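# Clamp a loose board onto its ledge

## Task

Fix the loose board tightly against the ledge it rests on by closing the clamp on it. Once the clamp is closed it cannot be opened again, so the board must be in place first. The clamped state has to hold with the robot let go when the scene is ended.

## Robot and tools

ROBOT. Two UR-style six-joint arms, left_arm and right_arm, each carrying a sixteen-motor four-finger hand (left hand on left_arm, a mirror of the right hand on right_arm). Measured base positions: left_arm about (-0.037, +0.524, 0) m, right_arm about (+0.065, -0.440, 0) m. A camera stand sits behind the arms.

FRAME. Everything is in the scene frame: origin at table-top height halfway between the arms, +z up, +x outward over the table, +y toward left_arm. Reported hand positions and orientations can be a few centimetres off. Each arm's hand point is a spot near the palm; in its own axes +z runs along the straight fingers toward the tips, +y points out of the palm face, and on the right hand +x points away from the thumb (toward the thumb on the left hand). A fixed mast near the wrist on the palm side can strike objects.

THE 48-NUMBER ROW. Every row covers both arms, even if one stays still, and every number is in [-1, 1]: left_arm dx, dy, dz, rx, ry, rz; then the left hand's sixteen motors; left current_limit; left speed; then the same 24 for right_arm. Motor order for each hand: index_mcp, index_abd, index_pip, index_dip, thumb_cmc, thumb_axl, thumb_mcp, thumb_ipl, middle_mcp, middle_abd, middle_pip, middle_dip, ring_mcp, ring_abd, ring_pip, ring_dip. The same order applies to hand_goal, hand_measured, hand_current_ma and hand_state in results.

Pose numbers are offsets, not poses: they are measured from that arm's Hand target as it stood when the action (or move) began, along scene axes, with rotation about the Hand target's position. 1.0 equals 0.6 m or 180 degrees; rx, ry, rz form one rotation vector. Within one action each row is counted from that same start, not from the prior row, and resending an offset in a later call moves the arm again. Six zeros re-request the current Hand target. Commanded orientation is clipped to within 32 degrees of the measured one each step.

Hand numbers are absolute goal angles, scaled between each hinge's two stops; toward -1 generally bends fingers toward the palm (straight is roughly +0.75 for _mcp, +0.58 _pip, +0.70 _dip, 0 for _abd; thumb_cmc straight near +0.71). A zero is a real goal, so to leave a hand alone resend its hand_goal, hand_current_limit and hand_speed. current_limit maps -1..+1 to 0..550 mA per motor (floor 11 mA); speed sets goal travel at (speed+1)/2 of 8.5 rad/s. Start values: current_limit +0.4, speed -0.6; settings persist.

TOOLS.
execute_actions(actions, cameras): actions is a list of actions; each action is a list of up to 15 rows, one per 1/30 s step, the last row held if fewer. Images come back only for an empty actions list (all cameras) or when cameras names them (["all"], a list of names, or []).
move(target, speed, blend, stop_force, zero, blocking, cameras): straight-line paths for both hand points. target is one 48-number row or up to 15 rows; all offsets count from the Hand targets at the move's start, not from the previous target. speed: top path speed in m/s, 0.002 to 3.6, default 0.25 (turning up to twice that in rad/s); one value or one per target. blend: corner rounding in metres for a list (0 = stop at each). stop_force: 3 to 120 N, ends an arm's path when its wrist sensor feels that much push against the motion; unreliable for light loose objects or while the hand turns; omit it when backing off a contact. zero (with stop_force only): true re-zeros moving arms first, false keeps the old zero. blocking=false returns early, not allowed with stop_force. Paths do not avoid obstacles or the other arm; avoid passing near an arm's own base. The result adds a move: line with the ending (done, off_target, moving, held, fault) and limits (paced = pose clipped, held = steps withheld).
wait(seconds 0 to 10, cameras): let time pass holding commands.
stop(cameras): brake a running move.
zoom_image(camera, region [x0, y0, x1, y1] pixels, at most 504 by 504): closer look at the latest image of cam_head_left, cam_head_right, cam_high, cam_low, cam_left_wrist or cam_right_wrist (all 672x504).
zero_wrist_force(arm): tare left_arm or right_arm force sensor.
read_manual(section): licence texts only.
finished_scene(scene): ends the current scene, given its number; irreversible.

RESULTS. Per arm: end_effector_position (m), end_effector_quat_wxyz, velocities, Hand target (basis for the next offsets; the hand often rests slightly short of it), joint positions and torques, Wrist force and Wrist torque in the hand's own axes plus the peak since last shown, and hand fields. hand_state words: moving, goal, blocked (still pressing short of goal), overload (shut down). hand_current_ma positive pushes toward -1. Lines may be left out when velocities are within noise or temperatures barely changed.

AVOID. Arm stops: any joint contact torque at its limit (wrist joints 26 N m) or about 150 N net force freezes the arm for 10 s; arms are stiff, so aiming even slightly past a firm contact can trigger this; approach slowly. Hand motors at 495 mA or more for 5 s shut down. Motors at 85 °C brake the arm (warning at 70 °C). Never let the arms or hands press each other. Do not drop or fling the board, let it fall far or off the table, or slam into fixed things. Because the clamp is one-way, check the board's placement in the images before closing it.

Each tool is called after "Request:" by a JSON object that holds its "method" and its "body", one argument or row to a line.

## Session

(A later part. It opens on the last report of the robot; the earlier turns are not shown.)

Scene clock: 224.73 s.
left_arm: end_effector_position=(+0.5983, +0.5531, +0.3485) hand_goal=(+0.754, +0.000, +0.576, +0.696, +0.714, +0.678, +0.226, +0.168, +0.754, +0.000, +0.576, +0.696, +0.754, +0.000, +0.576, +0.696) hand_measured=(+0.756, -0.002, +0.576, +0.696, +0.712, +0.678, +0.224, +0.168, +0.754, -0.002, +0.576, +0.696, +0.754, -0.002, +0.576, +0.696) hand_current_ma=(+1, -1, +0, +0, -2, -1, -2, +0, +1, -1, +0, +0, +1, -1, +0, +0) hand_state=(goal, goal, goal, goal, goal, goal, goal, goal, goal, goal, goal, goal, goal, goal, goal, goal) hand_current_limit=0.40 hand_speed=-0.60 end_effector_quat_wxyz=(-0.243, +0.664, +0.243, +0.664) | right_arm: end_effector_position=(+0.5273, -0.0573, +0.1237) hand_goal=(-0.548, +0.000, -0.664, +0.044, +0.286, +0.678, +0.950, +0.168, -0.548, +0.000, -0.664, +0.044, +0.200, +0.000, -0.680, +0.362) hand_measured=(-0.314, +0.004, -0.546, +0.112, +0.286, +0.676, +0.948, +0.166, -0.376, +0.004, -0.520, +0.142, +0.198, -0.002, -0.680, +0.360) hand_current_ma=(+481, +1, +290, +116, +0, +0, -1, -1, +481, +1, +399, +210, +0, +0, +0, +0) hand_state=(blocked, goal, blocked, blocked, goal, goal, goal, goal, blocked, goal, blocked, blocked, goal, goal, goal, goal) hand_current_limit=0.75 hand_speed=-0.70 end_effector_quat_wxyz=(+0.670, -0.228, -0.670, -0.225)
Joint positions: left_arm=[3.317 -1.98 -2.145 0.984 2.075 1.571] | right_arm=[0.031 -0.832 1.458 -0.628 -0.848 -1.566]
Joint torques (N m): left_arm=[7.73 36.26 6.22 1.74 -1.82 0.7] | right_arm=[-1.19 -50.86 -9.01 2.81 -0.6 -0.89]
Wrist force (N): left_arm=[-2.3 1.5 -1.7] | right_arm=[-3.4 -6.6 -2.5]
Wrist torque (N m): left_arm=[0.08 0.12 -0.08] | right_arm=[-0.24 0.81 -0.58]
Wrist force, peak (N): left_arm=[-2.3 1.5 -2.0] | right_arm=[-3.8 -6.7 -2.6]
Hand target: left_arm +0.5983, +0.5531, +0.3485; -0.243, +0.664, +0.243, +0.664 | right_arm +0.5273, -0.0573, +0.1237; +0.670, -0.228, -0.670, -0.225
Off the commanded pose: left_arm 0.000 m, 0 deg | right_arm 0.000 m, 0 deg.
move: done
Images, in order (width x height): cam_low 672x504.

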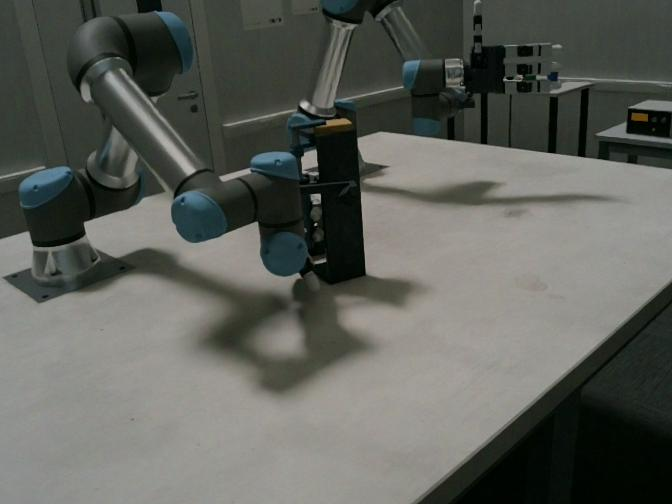

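Request:
{"method": "wait", "body": {
  "seconds": 0,
  "cameras": ["cam_low","cam_high","cam_head_left","cam_head_right","cam_right_wrist"]
}}

Request:
{"method": "zoom_image", "body": {
  "camera": "cam_low",
  "region": [280, 110, 390, 300]
}}

Request:
{"method": "zoom_image", "body": {
  "camera": "cam_high",
  "region": [240, 220, 350, 360]
}}

Request:
{"method": "zoom_image", "body": {
  "camera": "cam_head_left",
  "region": [260, 150, 370, 270]
}}

Scene clock: 230.63 s.
left_arm: end_effector_position=(+0.5983, +0.5531, +0.3485) hand_goal=(+0.754, +0.000, +0.576, +0.696, +0.714, +0.678, +0.226, +0.168, +0.754, +0.000, +0.576, +0.696, +0.754, +0.000, +0.576, +0.696) hand_measured=(+0.756, -0.002, +0.576, +0.696, +0.712, +0.678, +0.224, +0.168, +0.754, -0.002, +0.576, +0.696, +0.754, -0.002, +0.576, +0.696) hand_current_ma=(+1, -1, +0, +0, -2, -1, -2, +0, +1, -1, +0, +0, +1, -1, +0, +0) hand_state=(goal, goal, goal, goal, goal, goal, goal, goal, goal, goal, goal, goal, goal, goal, goal, goal) hand_current_limit=0.40 hand_speed=-0.60 end_effector_quat_wxyz=(-0.243, +0.664, +0.243, +0.664) | right_arm: end_effector_position=(+0.5273, -0.0573, +0.1237) hand_goal=(-0.548, +0.000, -0.664, +0.044, +0.286, +0.678, +0.950, +0.168, -0.548, +0.000, -0.664, +0.044, +0.200, +0.000, -0.680, +0.362) hand_measured=(-0.314, +0.004, -0.546, +0.112, +0.286, +0.676, +0.948, +0.166, -0.376, +0.004, -0.520, +0.142, +0.198, -0.002, -0.680, +0.360) hand_current_ma=(+481, +1, +290, +116, +0, +0, -1, -1, +481, +1, +399, +210, +0, +0, +0, +0) hand_state=(blocked, goal, blocked, blocked, goal, goal, goal, goal, blocked, goal, blocked, blocked, goal, goal, goal, goal) hand_current_limit=0.75 hand_speed=-0.70 end_effector_quat_wxyz=(+0.670, -0.228, -0.670, -0.225)
Joint positions: left_arm=[3.317 -1.98 -2.145 0.984 2.075 1.571] | right_arm=[0.031 -0.832 1.458 -0.628 -0.848 -1.566]
Joint torques (N m): left_arm=[7.8 36.45 6.13 1.79 -1.86 0.57] | right_arm=[2.19 -51.4 -9.32 2.63 -0.78 -1.06]
Wrist force (N): left_arm=[-2.1 1.6 -1.9] | right_arm=[-3.4 -6.5 -2.3]
Wrist torque (N m): left_arm=[0.10 0.08 -0.06] | right_arm=[-0.25 0.83 -0.59]
Wrist force, peak (N): left_arm=[-2.3 1.5 -2.0] | right_arm=[-3.9 -6.8 -2.8]
Hand target: left_arm +0.5983, +0.5531, +0.3485; -0.243, +0.664, +0.243, +0.664 | right_arm +0.5273, -0.0573, +0.1237; +0.670, -0.228, -0.670, -0.225
Off the commanded pose: left_arm 0.000 m, 0 deg | right_arm 0.000 m, 0 deg.
camera_calibration:
cam_right_wrist: T_world_to_cam=[[0.378655, 0.496718, -0.780956, -0.0429166], [0.234252, -0.867747, -0.43834, -0.161974], [-0.895403, -0.0169608, -0.444934, 0.645955], [0, 0, 0, 1]] pos_world=[0.632583, -0.108279, 0.182892]
Images, in order (width x height): cam_head_left 672x504, cam_head_right 672x504, cam_high 672x504, cam_low 672x504, cam_right_wrist 672x504.

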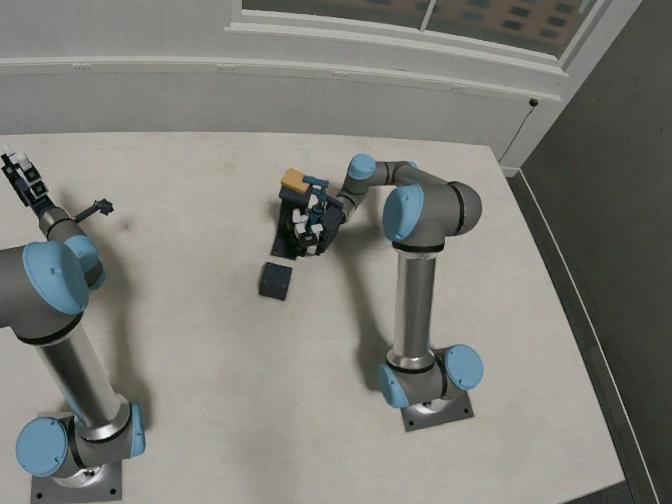

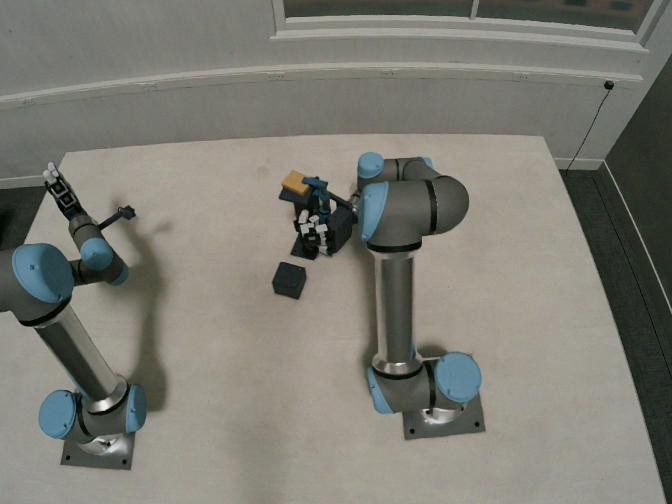

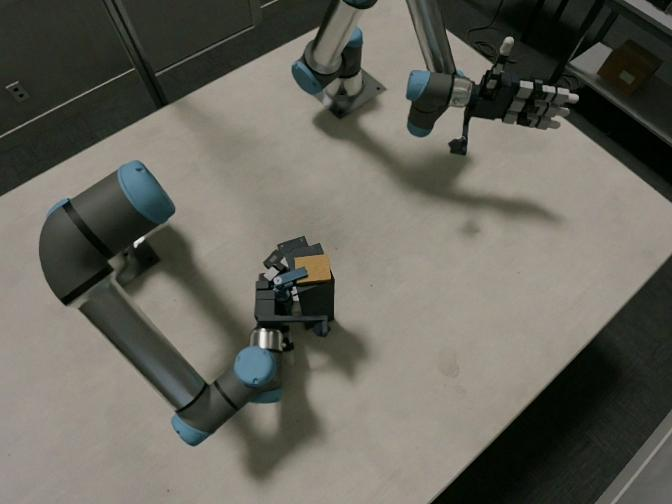

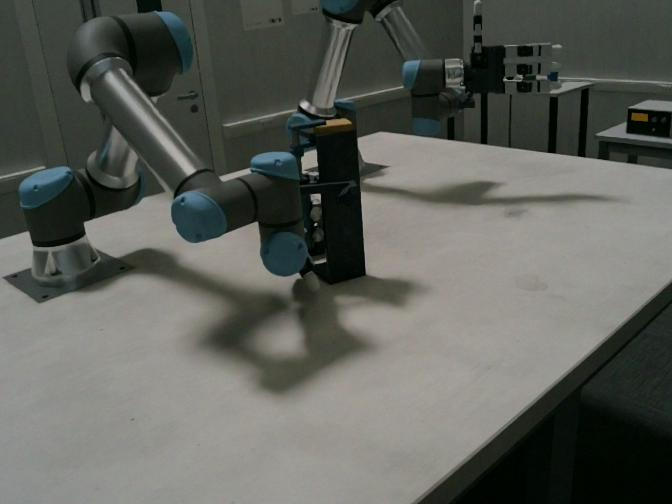

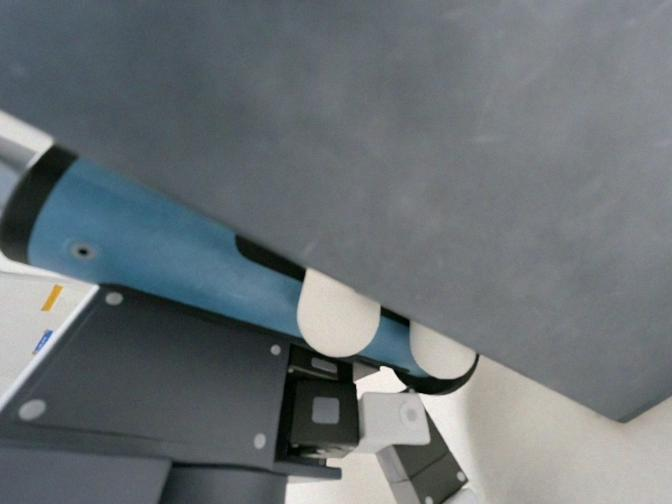

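Scaled by 2.653 from the camera's 672x504 image, which has a finer 960x720 frame.

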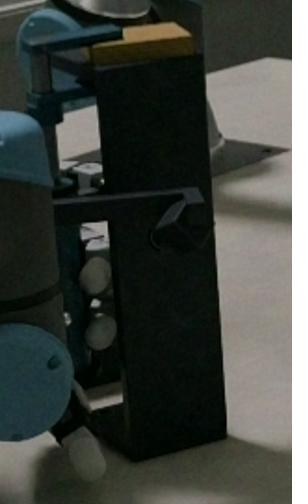

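Scaled by 3.600 from the camera's 672x504 image, which has a finer 960x720 frame.

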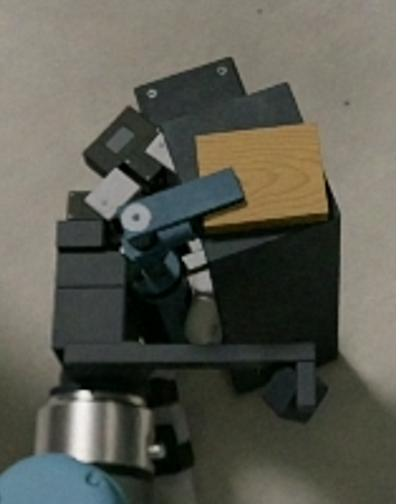

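Scaled by 4.200 from the camera's 672x504 image, which has a finer 960x720 frame.

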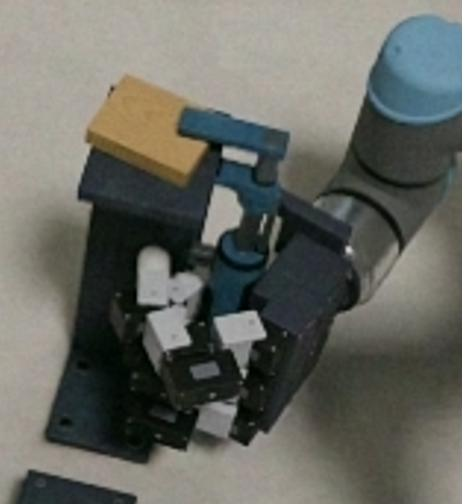

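Request:
{"method": "zoom_image", "body": {
  "camera": "cam_low",
  "region": [295, 190, 345, 290]
}}

Request:
{"method": "zoom_image", "body": {
  "camera": "cam_head_left",
  "region": [265, 180, 325, 265]
}}

Request:
{"method": "zoom_image", "body": {
  "camera": "cam_head_right",
  "region": [275, 180, 345, 265]
}}

Scaled by 5.040 from the camera's 672x504 image, which has a finer 960x720 frame.

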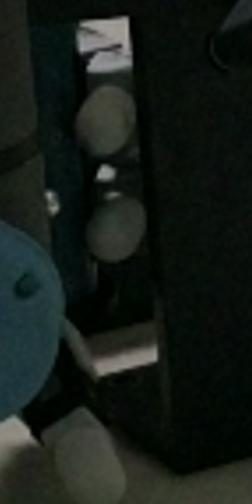

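Scaled by 5.929 from the camera's 672x504 image, which has a finer 960x720 frame.

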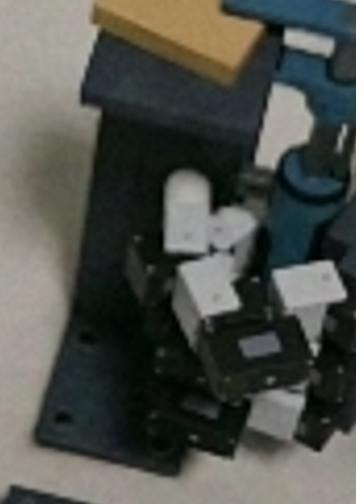

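Scaled by 5.929 from the camera's 672x504 image, which has a finer 960x720 frame.

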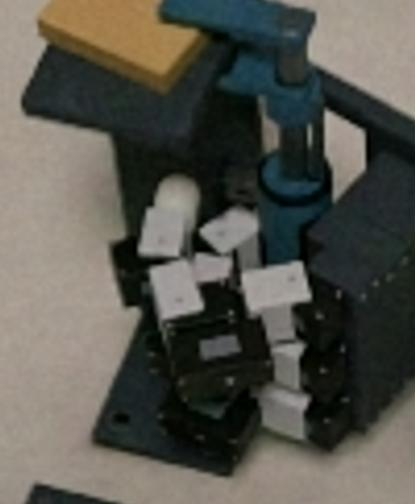

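Request:
{"method": "move", "body": {
  "target": [
    [0,0,0,0,0,0,0.754,0,0.576,0.696,0.714,0.678,0.226,0.168,0.754,0,0.576,0.696,0.754,0,0.576,0.696,0.4,-0.6,0,0,0,0,0,0,-0.36,0,-0.57,0.10,0.286,0.678,0.95,0.168,-0.42,0,-0.55,0.13,0.45,0,-0.5,0.5,0.4,-0.8],
    [0,0,0,0,0,0,0.754,0,0.576,0.696,0.714,0.678,0.226,0.168,0.754,0,0.576,0.696,0.754,0,0.576,0.696,0.4,-0.6,0,0,0,0,0,0,-0.314,0,-0.546,0.112,0.286,0.678,0.95,0.168,-0.376,0,-0.52,0.142,0.7,0,0,0.696,0.4,-0.8],
    [0,0,0,0,0,0,0.754,0,0.576,0.696,0.714,0.678,0.226,0.168,0.754,0,0.576,0.696,0.754,0,0.576,0.696,0.4,-0.6,0,0,0,0,0,0,-0.26,0,-0.58,0.112,0.286,0.678,0.95,0.168,-0.32,0,-0.56,0.142,0.7,0,0.4,0.696,0.4,-0.8]
  ],
  "speed": 0.05,
  "cameras": ["cam_low","cam_right_wrist","cam_head_left"]
}}

Request:
{"method": "zoom_image", "body": {
  "camera": "cam_head_left",
  "region": [260, 150, 370, 270]
}}

Request:
{"method": "zoom_image", "body": {
  "camera": "cam_low",
  "region": [280, 110, 390, 300]
}}

Scene clock: 240.57 s.
left_arm: end_effector_position=(+0.5983, +0.5531, +0.3485) hand_goal=(+0.754, +0.000, +0.576, +0.696, +0.714, +0.678, +0.226, +0.168, +0.754, +0.000, +0.576, +0.696, +0.754, +0.000, +0.576, +0.696) hand_measured=(+0.756, -0.002, +0.576, +0.696, +0.712, +0.678, +0.224, +0.168, +0.754, -0.002, +0.576, +0.696, +0.754, -0.002, +0.576, +0.696) hand_current_ma=(+1, -1, +0, +0, -2, -1, -2, +0, +1, -1, +0, +0, +1, -1, +0, +0) hand_state=(goal, goal, goal, goal, goal, goal, goal, goal, goal, goal, goal, goal, goal, goal, goal, goal) hand_current_limit=0.40 hand_speed=-0.60 end_effector_quat_wxyz=(-0.243, +0.664, +0.243, +0.664) | right_arm: end_effector_position=(+0.5273, -0.0573, +0.1237) hand_goal=(-0.260, +0.000, -0.580, +0.112, +0.286, +0.678, +0.950, +0.168, -0.320, +0.000, -0.560, +0.142, +0.700, +0.000, +0.400, +0.696) hand_measured=(-0.264, +0.004, -0.556, +0.126, +0.286, +0.676, +0.948, +0.166, -0.322, +0.004, -0.530, +0.160, +0.698, +0.002, +0.398, +0.694) hand_current_ma=(-1, +1, +21, +8, +0, +0, -1, -1, +0, +1, +31, +13, -1, +0, -1, +0) hand_state=(goal, goal, blocked, goal, goal, goal, goal, goal, goal, goal, blocked, goal, goal, goal, goal, goal) hand_current_limit=0.40 hand_speed=-0.80 end_effector_quat_wxyz=(+0.670, -0.228, -0.670, -0.225)
Joint positions: left_arm=[3.317 -1.98 -2.145 0.984 2.075 1.571] | right_arm=[0.031 -0.832 1.458 -0.628 -0.848 -1.566]
Joint torques (N m): left_arm=[8.05 36.04 5.86 1.78 -1.78 0.63] | right_arm=[8.49 -45.81 -12.02 2.53 -0.41 -1.12]
Wrist force (N): left_arm=[-2.2 1.3 -1.8] | right_arm=[1.9 -1.7 0.0]
Wrist torque (N m): left_arm=[0.06 0.10 -0.06] | right_arm=[-0.07 0.46 0.03]
Wrist force, peak (N): left_arm=[-2.3 1.6 -1.9] | right_arm=[-3.8 -6.9 -2.7]
Hand target: left_arm +0.5983, +0.5531, +0.3485; -0.243, +0.664, +0.243, +0.664 | right_arm +0.5273, -0.0573, +0.1237; +0.670, -0.228, -0.670, -0.225
Off the commanded pose: left_arm 0.000 m, 0 deg | right_arm 0.000 m, 0 deg.
move: done
camera_calibration:
cam_right_wrist: T_world_to_cam=[[0.378655, 0.496718, -0.780956, -0.0429166], [0.234252, -0.867747, -0.43834, -0.161974], [-0.895403, -0.0169608, -0.444934, 0.645955], [0, 0, 0, 1]] pos_world=[0.632583, -0.108279, 0.182892]
Images, in order (width x height): cam_head_left 672x504, cam_low 672x504, cam_right_wrist 672x504.

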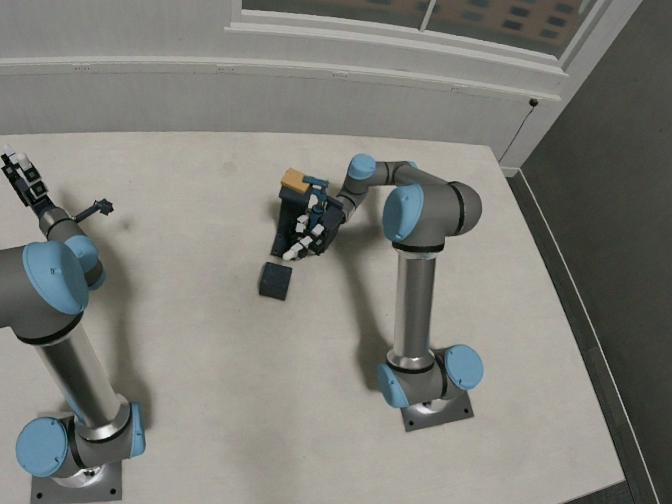

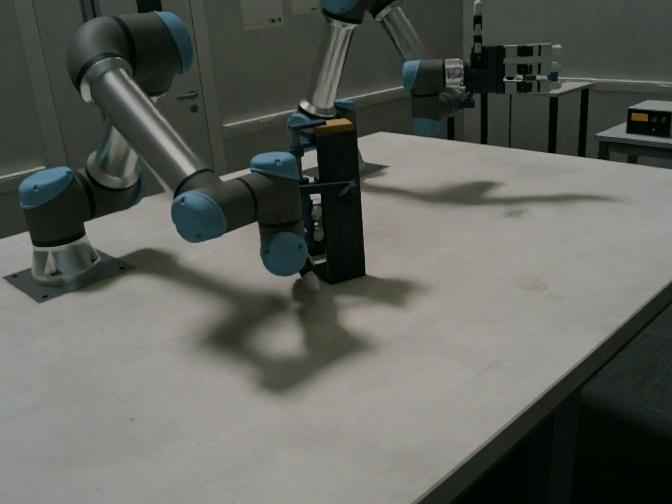

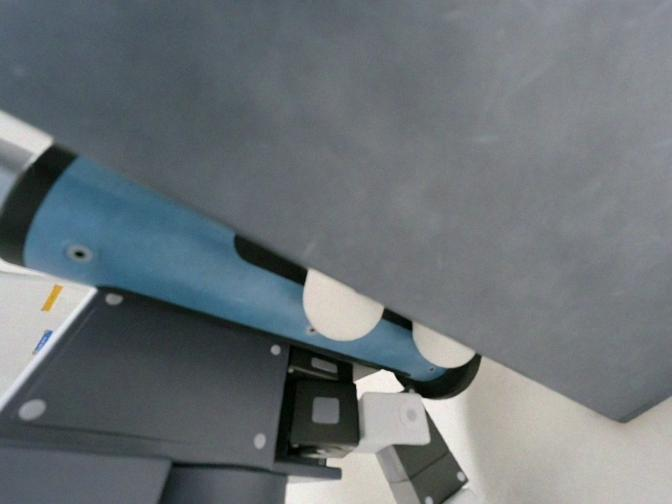

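Scaled by 4.200 from the camera's 672x504 image, which has a finer 960x720 frame.

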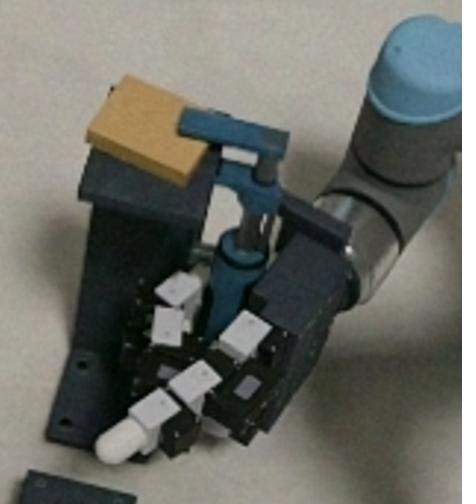

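Scaled by 2.653 from the camera's 672x504 image, which has a finer 960x720 frame.

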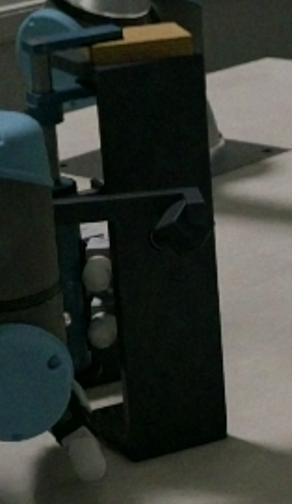

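Request:
{"method": "move", "body": {
  "target": [
    [0,0,0,0,0,0,0.754,0,0.576,0.696,0.714,0.678,0.226,0.168,0.754,0,0.576,0.696,0.754,0,0.576,0.696,0.4,-0.6,0,0,0,0,0,0,-0.26,0,-0.64,0.112,0.286,0.678,0.95,0.168,-0.32,0,-0.62,0.142,0.754,0,0.576,0.696,0.3,-0.8],
    [0,0,0,0,0,0,0.754,0,0.576,0.696,0.714,0.678,0.226,0.168,0.754,0,0.576,0.696,0.754,0,0.576,0.696,0.4,-0.6,0,0,0,0,0,0,-0.16,0,-0.74,0.112,0.286,0.678,0.95,0.168,-0.22,0,-0.72,0.142,0.754,0,0.576,0.696,0.3,-0.8]
  ],
  "speed": 0.05,
  "cameras": ["cam_low","cam_right_wrist","cam_head_left"]
}}

Request:
{"method": "zoom_image", "body": {
  "camera": "cam_head_left",
  "region": [260, 150, 370, 270]
}}

Scene clock: 242.37 s.
left_arm: end_effector_position=(+0.5983, +0.5531, +0.3485) hand_goal=(+0.754, +0.000, +0.576, +0.696, +0.714, +0.678, +0.226, +0.168, +0.754, +0.000, +0.576, +0.696, +0.754, +0.000, +0.576, +0.696) hand_measured=(+0.756, -0.002, +0.576, +0.696, +0.712, +0.678, +0.224, +0.168, +0.754, -0.002, +0.576, +0.696, +0.754, -0.002, +0.576, +0.696) hand_current_ma=(+1, -1, +0, +0, -2, -1, -2, +0, +1, -1, +0, +0, +1, -1, +0, +0) hand_state=(goal, goal, goal, goal, goal, goal, goal, goal, goal, goal, goal, goal, goal, goal, goal, goal) hand_current_limit=0.40 hand_speed=-0.60 end_effector_quat_wxyz=(-0.243, +0.664, +0.243, +0.664) | right_arm: end_effector_position=(+0.5273, -0.0573, +0.1237) hand_goal=(-0.160, +0.000, -0.740, +0.112, +0.286, +0.678, +0.950, +0.168, -0.220, +0.000, -0.720, +0.142, +0.754, +0.000, +0.576, +0.696) hand_measured=(-0.162, +0.004, -0.644, +0.146, +0.286, +0.676, +0.948, +0.166, -0.218, +0.004, -0.620, +0.180, +0.752, +0.002, +0.574, +0.694) hand_current_ma=(+0, +1, +206, +38, +0, +0, -1, -1, +0, +1, +214, +44, -1, +0, -1, +0) hand_state=(goal, goal, blocked, blocked, goal, goal, goal, goal, goal, goal, blocked, blocked, goal, goal, goal, goal) hand_current_limit=0.30 hand_speed=-0.80 end_effector_quat_wxyz=(+0.670, -0.228, -0.670, -0.225)
Joint positions: left_arm=[3.317 -1.98 -2.145 0.984 2.075 1.571] | right_arm=[0.031 -0.832 1.458 -0.628 -0.848 -1.566]
Joint torques (N m): left_arm=[8.03 36.61 5.98 1.95 -1.82 0.54] | right_arm=[8.81 -41.61 -13.14 1.98 -0.25 -1.13]
Wrist force (N): left_arm=[-2.3 1.5 -1.9] | right_arm=[1.9 -3.1 -3.0]
Wrist torque (N m): left_arm=[0.09 0.11 -0.07] | right_arm=[-0.14 0.46 -0.13]
Wrist force, peak (N): left_arm=[-2.2 1.6 -2.0] | right_arm=[3.2 -2.9 -2.6]
Hand target: left_arm +0.5983, +0.5531, +0.3485; -0.243, +0.664, +0.243, +0.664 | right_arm +0.5273, -0.0573, +0.1237; +0.670, -0.228, -0.670, -0.225
Off the commanded pose: left_arm 0.000 m, 0 deg | right_arm 0.000 m, 0 deg.
move: done
camera_calibration:
cam_right_wrist: T_world_to_cam=[[0.378655, 0.496718, -0.780956, -0.0429166], [0.234252, -0.867747, -0.43834, -0.161974], [-0.895403, -0.0169608, -0.444934, 0.645955], [0, 0, 0, 1]] pos_world=[0.632583, -0.108279, 0.182892]
Images, in order (width x height): cam_head_left 672x504, cam_low 672x504, cam_right_wrist 672x504.

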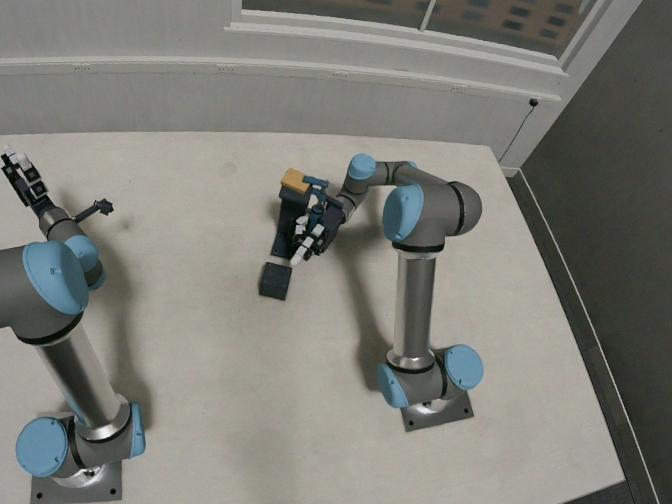

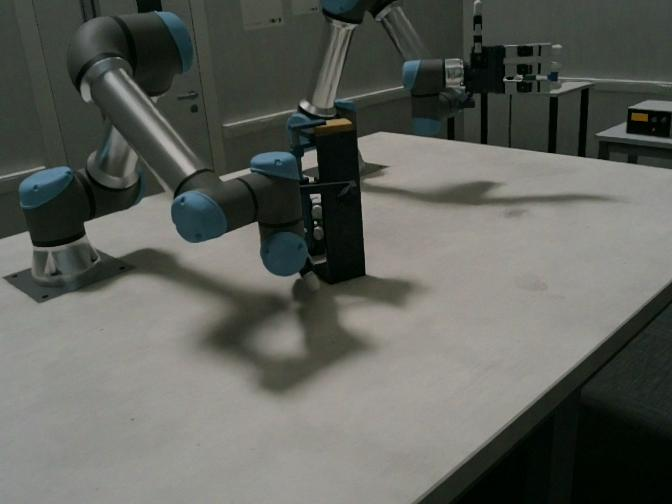

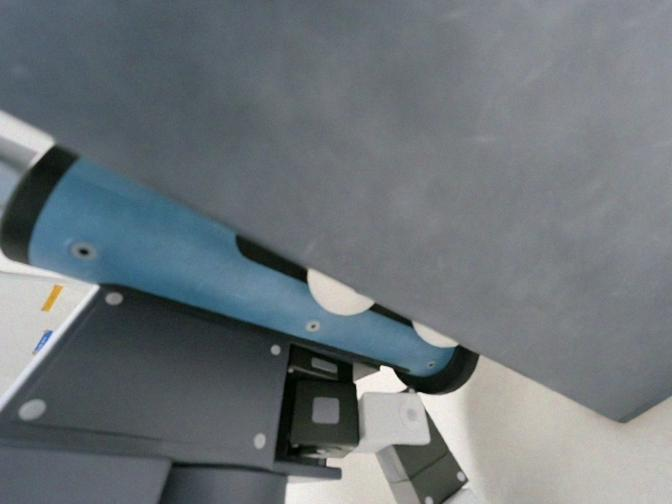

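Scaled by 4.200 from the camera's 672x504 image, which has a finer 960x720 frame.

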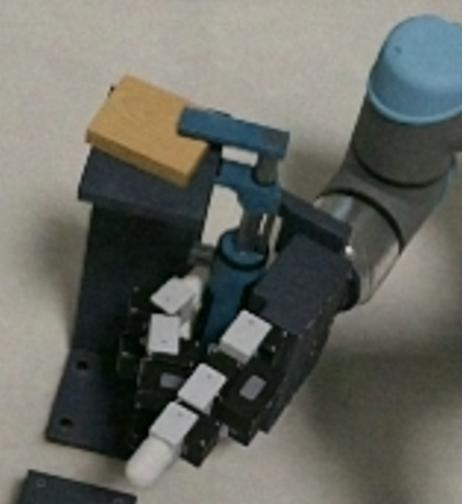

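Request:
{"method": "move", "body": {
  "target": [
    [0,0,0,0,0,0,0.754,0,0.576,0.696,0.714,0.678,0.226,0.168,0.754,0,0.576,0.696,0.754,0,0.576,0.696,0.4,-0.6,-0.00948,0.00317,0,0,0,0,-0.08,0,-0.644,0.146,0.286,0.678,0.95,0.168,-0.14,0,-0.62,0.18,0.754,0,0.576,0.696,0.1,-0.9]
  ],
  "speed": 0.012,
  "cameras": ["cam_low","cam_right_wrist","cam_head_left"]
}}

Request:
{"method": "zoom_image", "body": {
  "camera": "cam_head_left",
  "region": [260, 150, 370, 270]
}}

Scene clock: 243.90 s.
left_arm: end_effector_position=(+0.5983, +0.5531, +0.3485) hand_goal=(+0.754, +0.000, +0.576, +0.696, +0.714, +0.678, +0.226, +0.168, +0.754, +0.000, +0.576, +0.696, +0.754, +0.000, +0.576, +0.696) hand_measured=(+0.756, -0.002, +0.576, +0.696, +0.712, +0.678, +0.224, +0.168, +0.754, -0.002, +0.576, +0.696, +0.754, -0.002, +0.576, +0.696) hand_current_ma=(+1, -1, +0, +0, -2, -1, -2, +0, +1, -1, +0, +0, +1, -1, +0, +0) hand_state=(goal, goal, goal, goal, goal, goal, goal, goal, goal, goal, goal, goal, goal, goal, goal, goal) hand_current_limit=0.40 hand_speed=-0.60 end_effector_quat_wxyz=(-0.243, +0.664, +0.243, +0.664) | right_arm: end_effector_position=(+0.5217, -0.0554, +0.1237) hand_goal=(-0.080, +0.000, -0.644, +0.146, +0.286, +0.678, +0.950, +0.168, -0.140, +0.000, -0.620, +0.180, +0.754, +0.000, +0.576, +0.696) hand_measured=(-0.082, +0.004, -0.646, +0.150, +0.290, +0.672, +0.948, +0.166, -0.142, +0.004, -0.622, +0.184, +0.752, +0.002, +0.574, +0.694) hand_current_ma=(-1, +1, -1, +1, +1, -3, -1, -1, -1, +1, +0, +1, -1, +0, -1, +0) hand_state=(goal, goal, goal, goal, goal, goal, goal, goal, goal, goal, goal, goal, goal, goal, goal, goal) hand_current_limit=0.10 hand_speed=-0.90 end_effector_quat_wxyz=(+0.670, -0.228, -0.670, -0.225)
Joint positions: left_arm=[3.317 -1.98 -2.145 0.984 2.075 1.571] | right_arm=[0.035 -0.841 1.476 -0.636 -0.844 -1.566]
Joint torques (N m): left_arm=[7.67 36.07 6.19 1.93 -1.82 0.52] | right_arm=[17.77 -48.64 -1.61 0.66 1.89 -1.32]
Wrist force (N): left_arm=[-2.2 1.6 -1.9] | right_arm=[1.9 -1.7 -2.1]
Wrist torque (N m): left_arm=[0.10 0.09 -0.06] | right_arm=[0.06 0.28 0.00]
Wrist force, peak (N): left_arm=[-2.2 1.7 -1.9] | right_arm=[3.3 -3.0 -2.6]
Hand target: left_arm +0.5983, +0.5531, +0.3485; -0.243, +0.664, +0.243, +0.664 | right_arm +0.5216, -0.0554, +0.1237; +0.670, -0.228, -0.670, -0.225
Off the commanded pose: left_arm 0.000 m, 0 deg | right_arm 0.000 m, 0 deg.
move: done
camera_calibration:
cam_right_wrist: T_world_to_cam=[[0.378629, 0.496817, -0.780905, -0.0417216], [0.234295, -0.867689, -0.43843, -0.159017], [-0.895403, -0.0169596, -0.444934, 0.640973], [0, 0, 0, 1]] pos_world=[0.626983, -0.106379, 0.182892]
Images, in order (width x height): cam_head_left 672x504, cam_low 672x504, cam_right_wrist 672x504.

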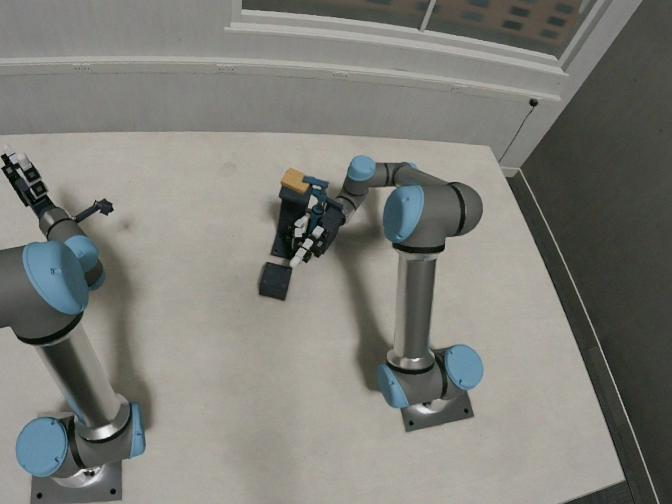

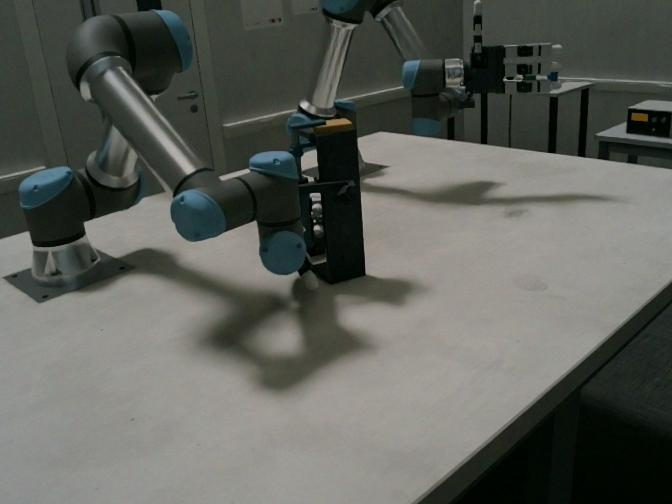

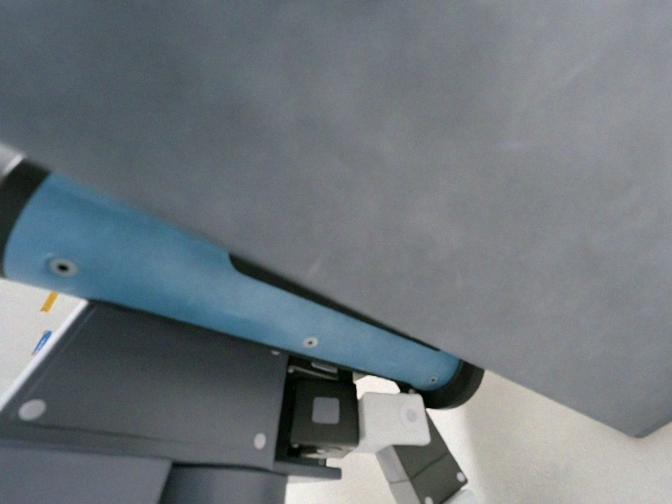

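Scaled by 4.200 from the camera's 672x504 image, which has a finer 960x720 frame.

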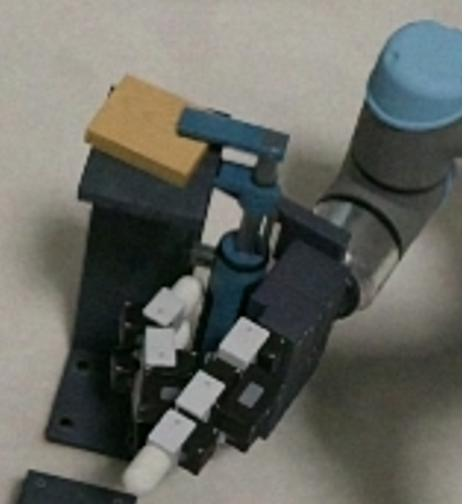

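Request:
{"method": "move", "body": {
  "target": [
    [0,0,0,0,0,0,0.754,0,0.576,0.696,0.714,0.678,0.226,0.168,0.754,0,0.576,0.696,0.754,0,0.576,0.696,0.4,-0.6,0,0,0,0,0,0,0.5,0,-0.644,0.146,0.286,0.678,0.95,0.168,0.5,0,-0.62,0.18,0.754,0,0.576,0.696,0.1,-0.7],
    [0,0,0,0,0,0,0.754,0,0.576,0.696,0.714,0.678,0.226,0.168,0.754,0,0.576,0.696,0.754,0,0.576,0.696,0.4,-0.6,0,0,0,0,0,0,0.754,0,0.576,0.696,0.286,0.678,0.95,0.168,0.754,0,0.576,0.696,0.754,0,0.576,0.696,0.1,-0.7]
  ],
  "speed": 0.05,
  "cameras": ["cam_low","cam_high","cam_head_left"]
}}

Request:
{"method": "zoom_image", "body": {
  "camera": "cam_head_left",
  "region": [260, 150, 370, 270]
}}

Request:
{"method": "zoom_image", "body": {
  "camera": "cam_high",
  "region": [240, 220, 350, 360]
}}

Scene clock: 246.87 s.
left_arm: end_effector_position=(+0.5983, +0.5531, +0.3485) hand_goal=(+0.754, +0.000, +0.576, +0.696, +0.714, +0.678, +0.226, +0.168, +0.754, +0.000, +0.576, +0.696, +0.754, +0.000, +0.576, +0.696) hand_measured=(+0.756, -0.002, +0.576, +0.696, +0.712, +0.678, +0.224, +0.168, +0.754, -0.002, +0.576, +0.696, +0.754, -0.002, +0.576, +0.696) hand_current_ma=(+1, -1, +0, +0, -2, -1, -2, +0, +1, -1, +0, +0, +1, -1, +0, +0) hand_state=(goal, goal, goal, goal, goal, goal, goal, goal, goal, goal, goal, goal, goal, goal, goal, goal) hand_current_limit=0.40 hand_speed=-0.60 end_effector_quat_wxyz=(-0.243, +0.664, +0.243, +0.664) | right_arm: end_effector_position=(+0.5216, -0.0554, +0.1237) hand_goal=(+0.754, +0.000, +0.576, +0.696, +0.286, +0.678, +0.950, +0.168, +0.754, +0.000, +0.576, +0.696, +0.754, +0.000, +0.576, +0.696) hand_measured=(+0.752, +0.004, +0.574, +0.692, +0.290, +0.672, +0.948, +0.166, +0.752, +0.004, +0.574, +0.692, +0.752, +0.002, +0.574, +0.694) hand_current_ma=(-1, +1, -1, -1, +1, -3, -1, -1, -1, +1, -1, -1, -1, +0, -1, +0) hand_state=(goal, goal, goal, goal, goal, goal, goal, goal, goal, goal, goal, goal, goal, goal, goal, goal) hand_current_limit=0.10 hand_speed=-0.70 end_effector_quat_wxyz=(+0.670, -0.228, -0.670, -0.225)
Joint positions: left_arm=[3.317 -1.98 -2.145 0.984 2.075 1.571] | right_arm=[0.035 -0.841 1.477 -0.636 -0.844 -1.566]
Joint torques (N m): left_arm=[7.65 36.29 6.13 1.96 -1.8 0.58] | right_arm=[17.02 -49.08 -1.24 0.66 1.24 1.29]
Wrist force (N): left_arm=[-2.1 1.3 -1.9] | right_arm=[2.3 -1.7 -1.9]
Wrist torque (N m): left_arm=[0.08 0.08 -0.06] | right_arm=[0.03 0.18 -0.09]
Wrist force, peak (N): left_arm=[-2.4 1.4 -2.0] | right_arm=[3.6 -1.5 -1.8]
Hand target: left_arm +0.5983, +0.5531, +0.3485; -0.243, +0.664, +0.243, +0.664 | right_arm +0.5216, -0.0554, +0.1237; +0.670, -0.228, -0.670, -0.225
Off the commanded pose: left_arm 0.000 m, 0 deg | right_arm 0.000 m, 0 deg.
move: done
Images, in order (width x height): cam_head_left 672x504, cam_high 672x504, cam_low 672x504.

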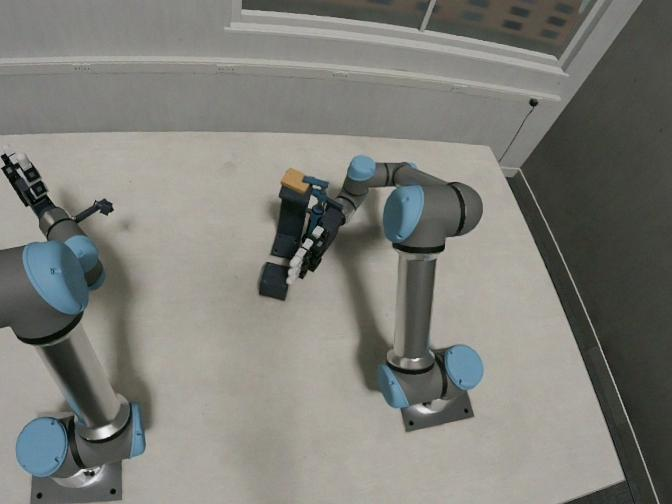

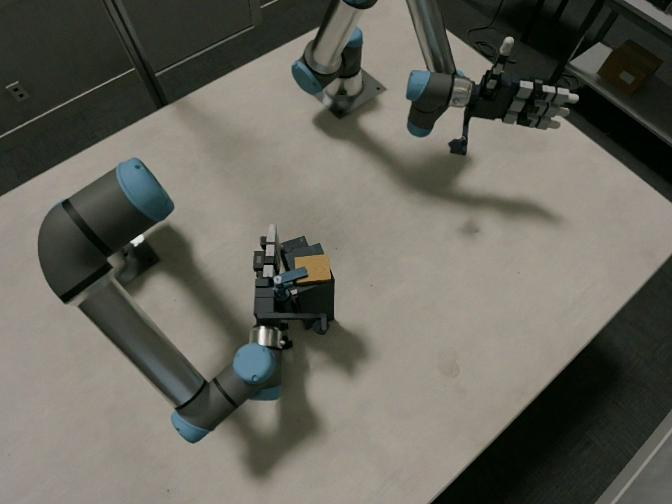

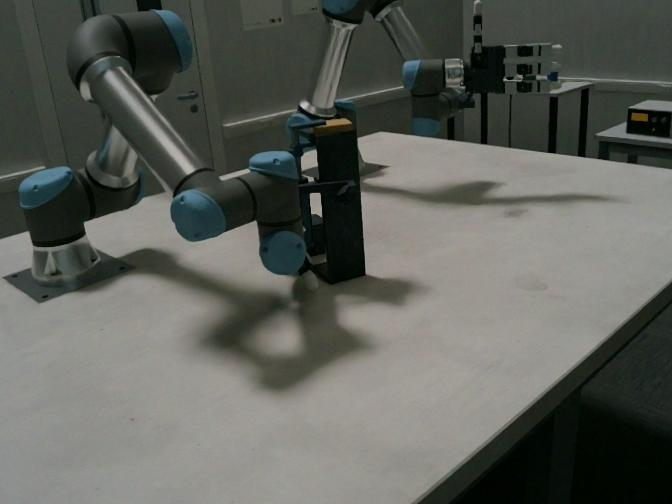

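Scaled by 4.200 from the camera's 672x504 image, which has a finer 960x720 frame.

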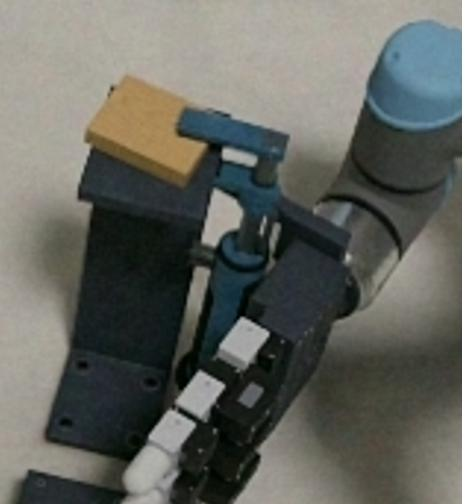

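Scaled by 3.600 from the camera's 672x504 image, which has a finer 960x720 frame.

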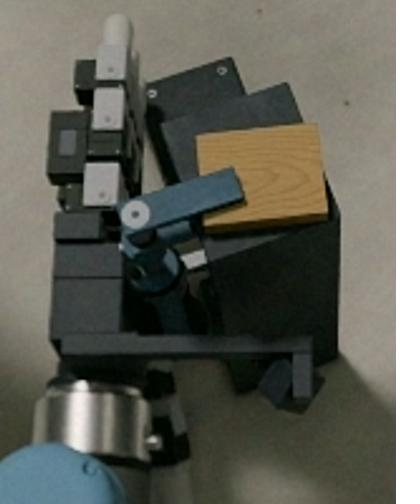

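Request:
{"method": "move", "body": {
  "target": [
    [0,0,0,0,0,0,0.754,0,0.576,0.696,0.714,0.678,0.226,0.168,0.754,0,0.576,0.696,0.754,0,0.576,0.696,0.4,-0.6,-0.0211,-0.0632,0,0,0,0,0.754,0,0.576,0.696,0.286,0.678,0.95,0.168,0.754,0,0.576,0.696,0.754,0,0.576,0.696,0.1,-0.7]
  ],
  "speed": 0.03,
  "stop_force": 5,
  "cameras": ["cam_low","cam_high","cam_head_left"]
}}

Request:
{"method": "zoom_image", "body": {
  "camera": "cam_head_left",
  "region": [260, 150, 370, 270]
}}

Request:
{"method": "zoom_image", "body": {
  "camera": "cam_low",
  "region": [280, 110, 390, 300]
}}

Scene clock: 249.57 s.
left_arm: end_effector_position=(+0.5983, +0.5531, +0.3485) hand_goal=(+0.754, +0.000, +0.576, +0.696, +0.714, +0.678, +0.226, +0.168, +0.754, +0.000, +0.576, +0.696, +0.754, +0.000, +0.576, +0.696) hand_measured=(+0.756, -0.002, +0.576, +0.696, +0.712, +0.678, +0.224, +0.168, +0.754, -0.002, +0.576, +0.696, +0.754, -0.002, +0.576, +0.696) hand_current_ma=(+1, -1, +0, +0, -2, -1, -2, +0, +1, -1, +0, +0, +1, -1, +0, +0) hand_state=(goal, goal, goal, goal, goal, goal, goal, goal, goal, goal, goal, goal, goal, goal, goal, goal) hand_current_limit=0.40 hand_speed=-0.60 end_effector_quat_wxyz=(-0.243, +0.664, +0.243, +0.664) | right_arm: end_effector_position=(+0.5090, -0.0933, +0.1237) hand_goal=(+0.754, +0.000, +0.576, +0.696, +0.286, +0.678, +0.950, +0.168, +0.754, +0.000, +0.576, +0.696, +0.754, +0.000, +0.576, +0.696) hand_measured=(+0.752, +0.004, +0.574, +0.692, +0.290, +0.672, +0.948, +0.166, +0.752, +0.004, +0.574, +0.692, +0.752, +0.002, +0.574, +0.694) hand_current_ma=(-1, +1, -1, -1, +1, -4, -1, -1, -1, +1, +0, -1, -1, +0, -1, +0) hand_state=(goal, goal, goal, goal, goal, goal, goal, goal, goal, goal, goal, goal, goal, goal, goal, goal) hand_current_limit=0.10 hand_speed=-0.70 end_effector_quat_wxyz=(+0.670, -0.228, -0.670, -0.225)
Joint positions: left_arm=[3.317 -1.98 -2.145 0.984 2.075 1.571] | right_arm=[-0.029 -0.884 1.557 -0.674 -0.908 -1.567]
Joint torques (N m): left_arm=[8.14 36.28 6.2 2.03 -1.9 0.46] | right_arm=[-12.63 -46.99 -3.03 0.31 -1.73 0.41]
Wrist force (N): left_arm=[-2.0 1.4 -1.6] | right_arm=[2.7 -0.8 2.6]
Wrist torque (N m): left_arm=[0.06 0.08 -0.05] | right_arm=[-0.11 0.33 -0.07]
Wrist force, peak (N): left_arm=[-2.4 1.4 -1.9] | right_arm=[3.4 -1.6 -1.8]
Hand target: left_arm +0.5983, +0.5531, +0.3485; -0.243, +0.664, +0.243, +0.664 | right_arm +0.5089, -0.0933, +0.1237; +0.670, -0.228, -0.670, -0.225
Off the commanded pose: left_arm 0.000 m, 0 deg | right_arm 0.000 m, 0 deg.
move: done
Images, in order (width x height): cam_head_left 672x504, cam_high 672x504, cam_low 672x504.

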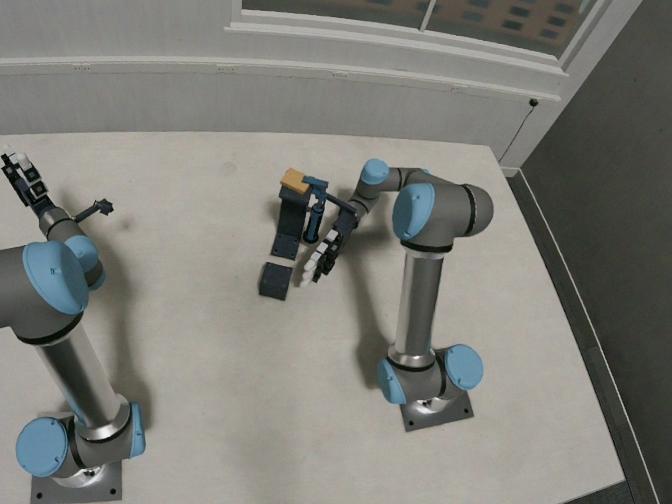

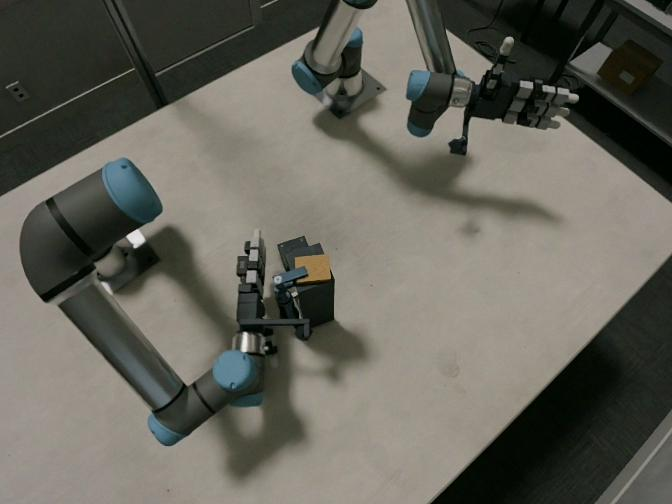

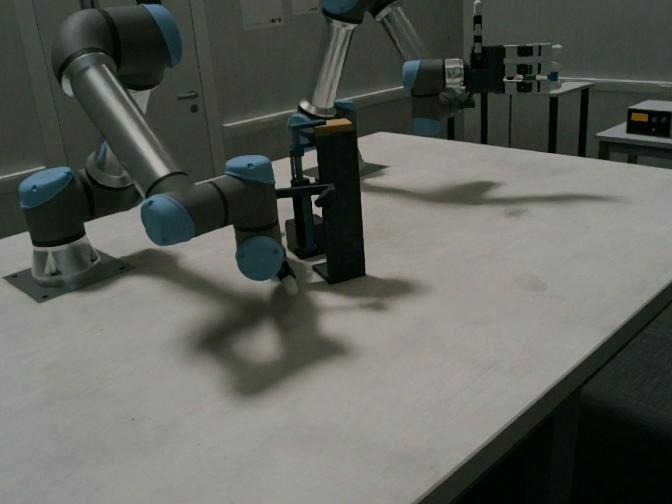

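Scaled by 4.200 from the camera's 672x504 image, which has a finer 960x720 frame.

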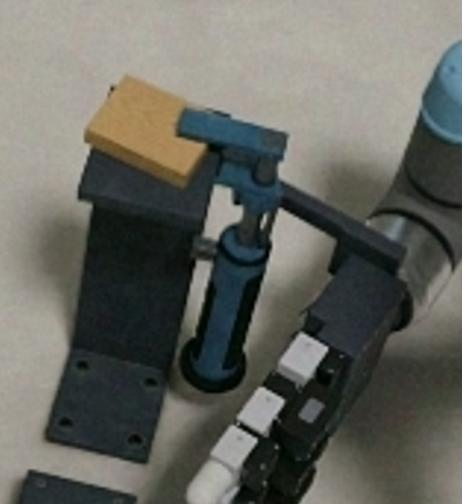

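Scaled by 2.653 from the camera's 672x504 image, which has a finer 960x720 frame.

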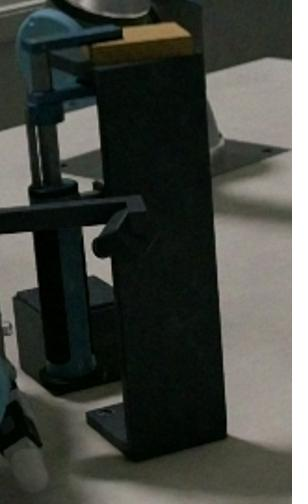

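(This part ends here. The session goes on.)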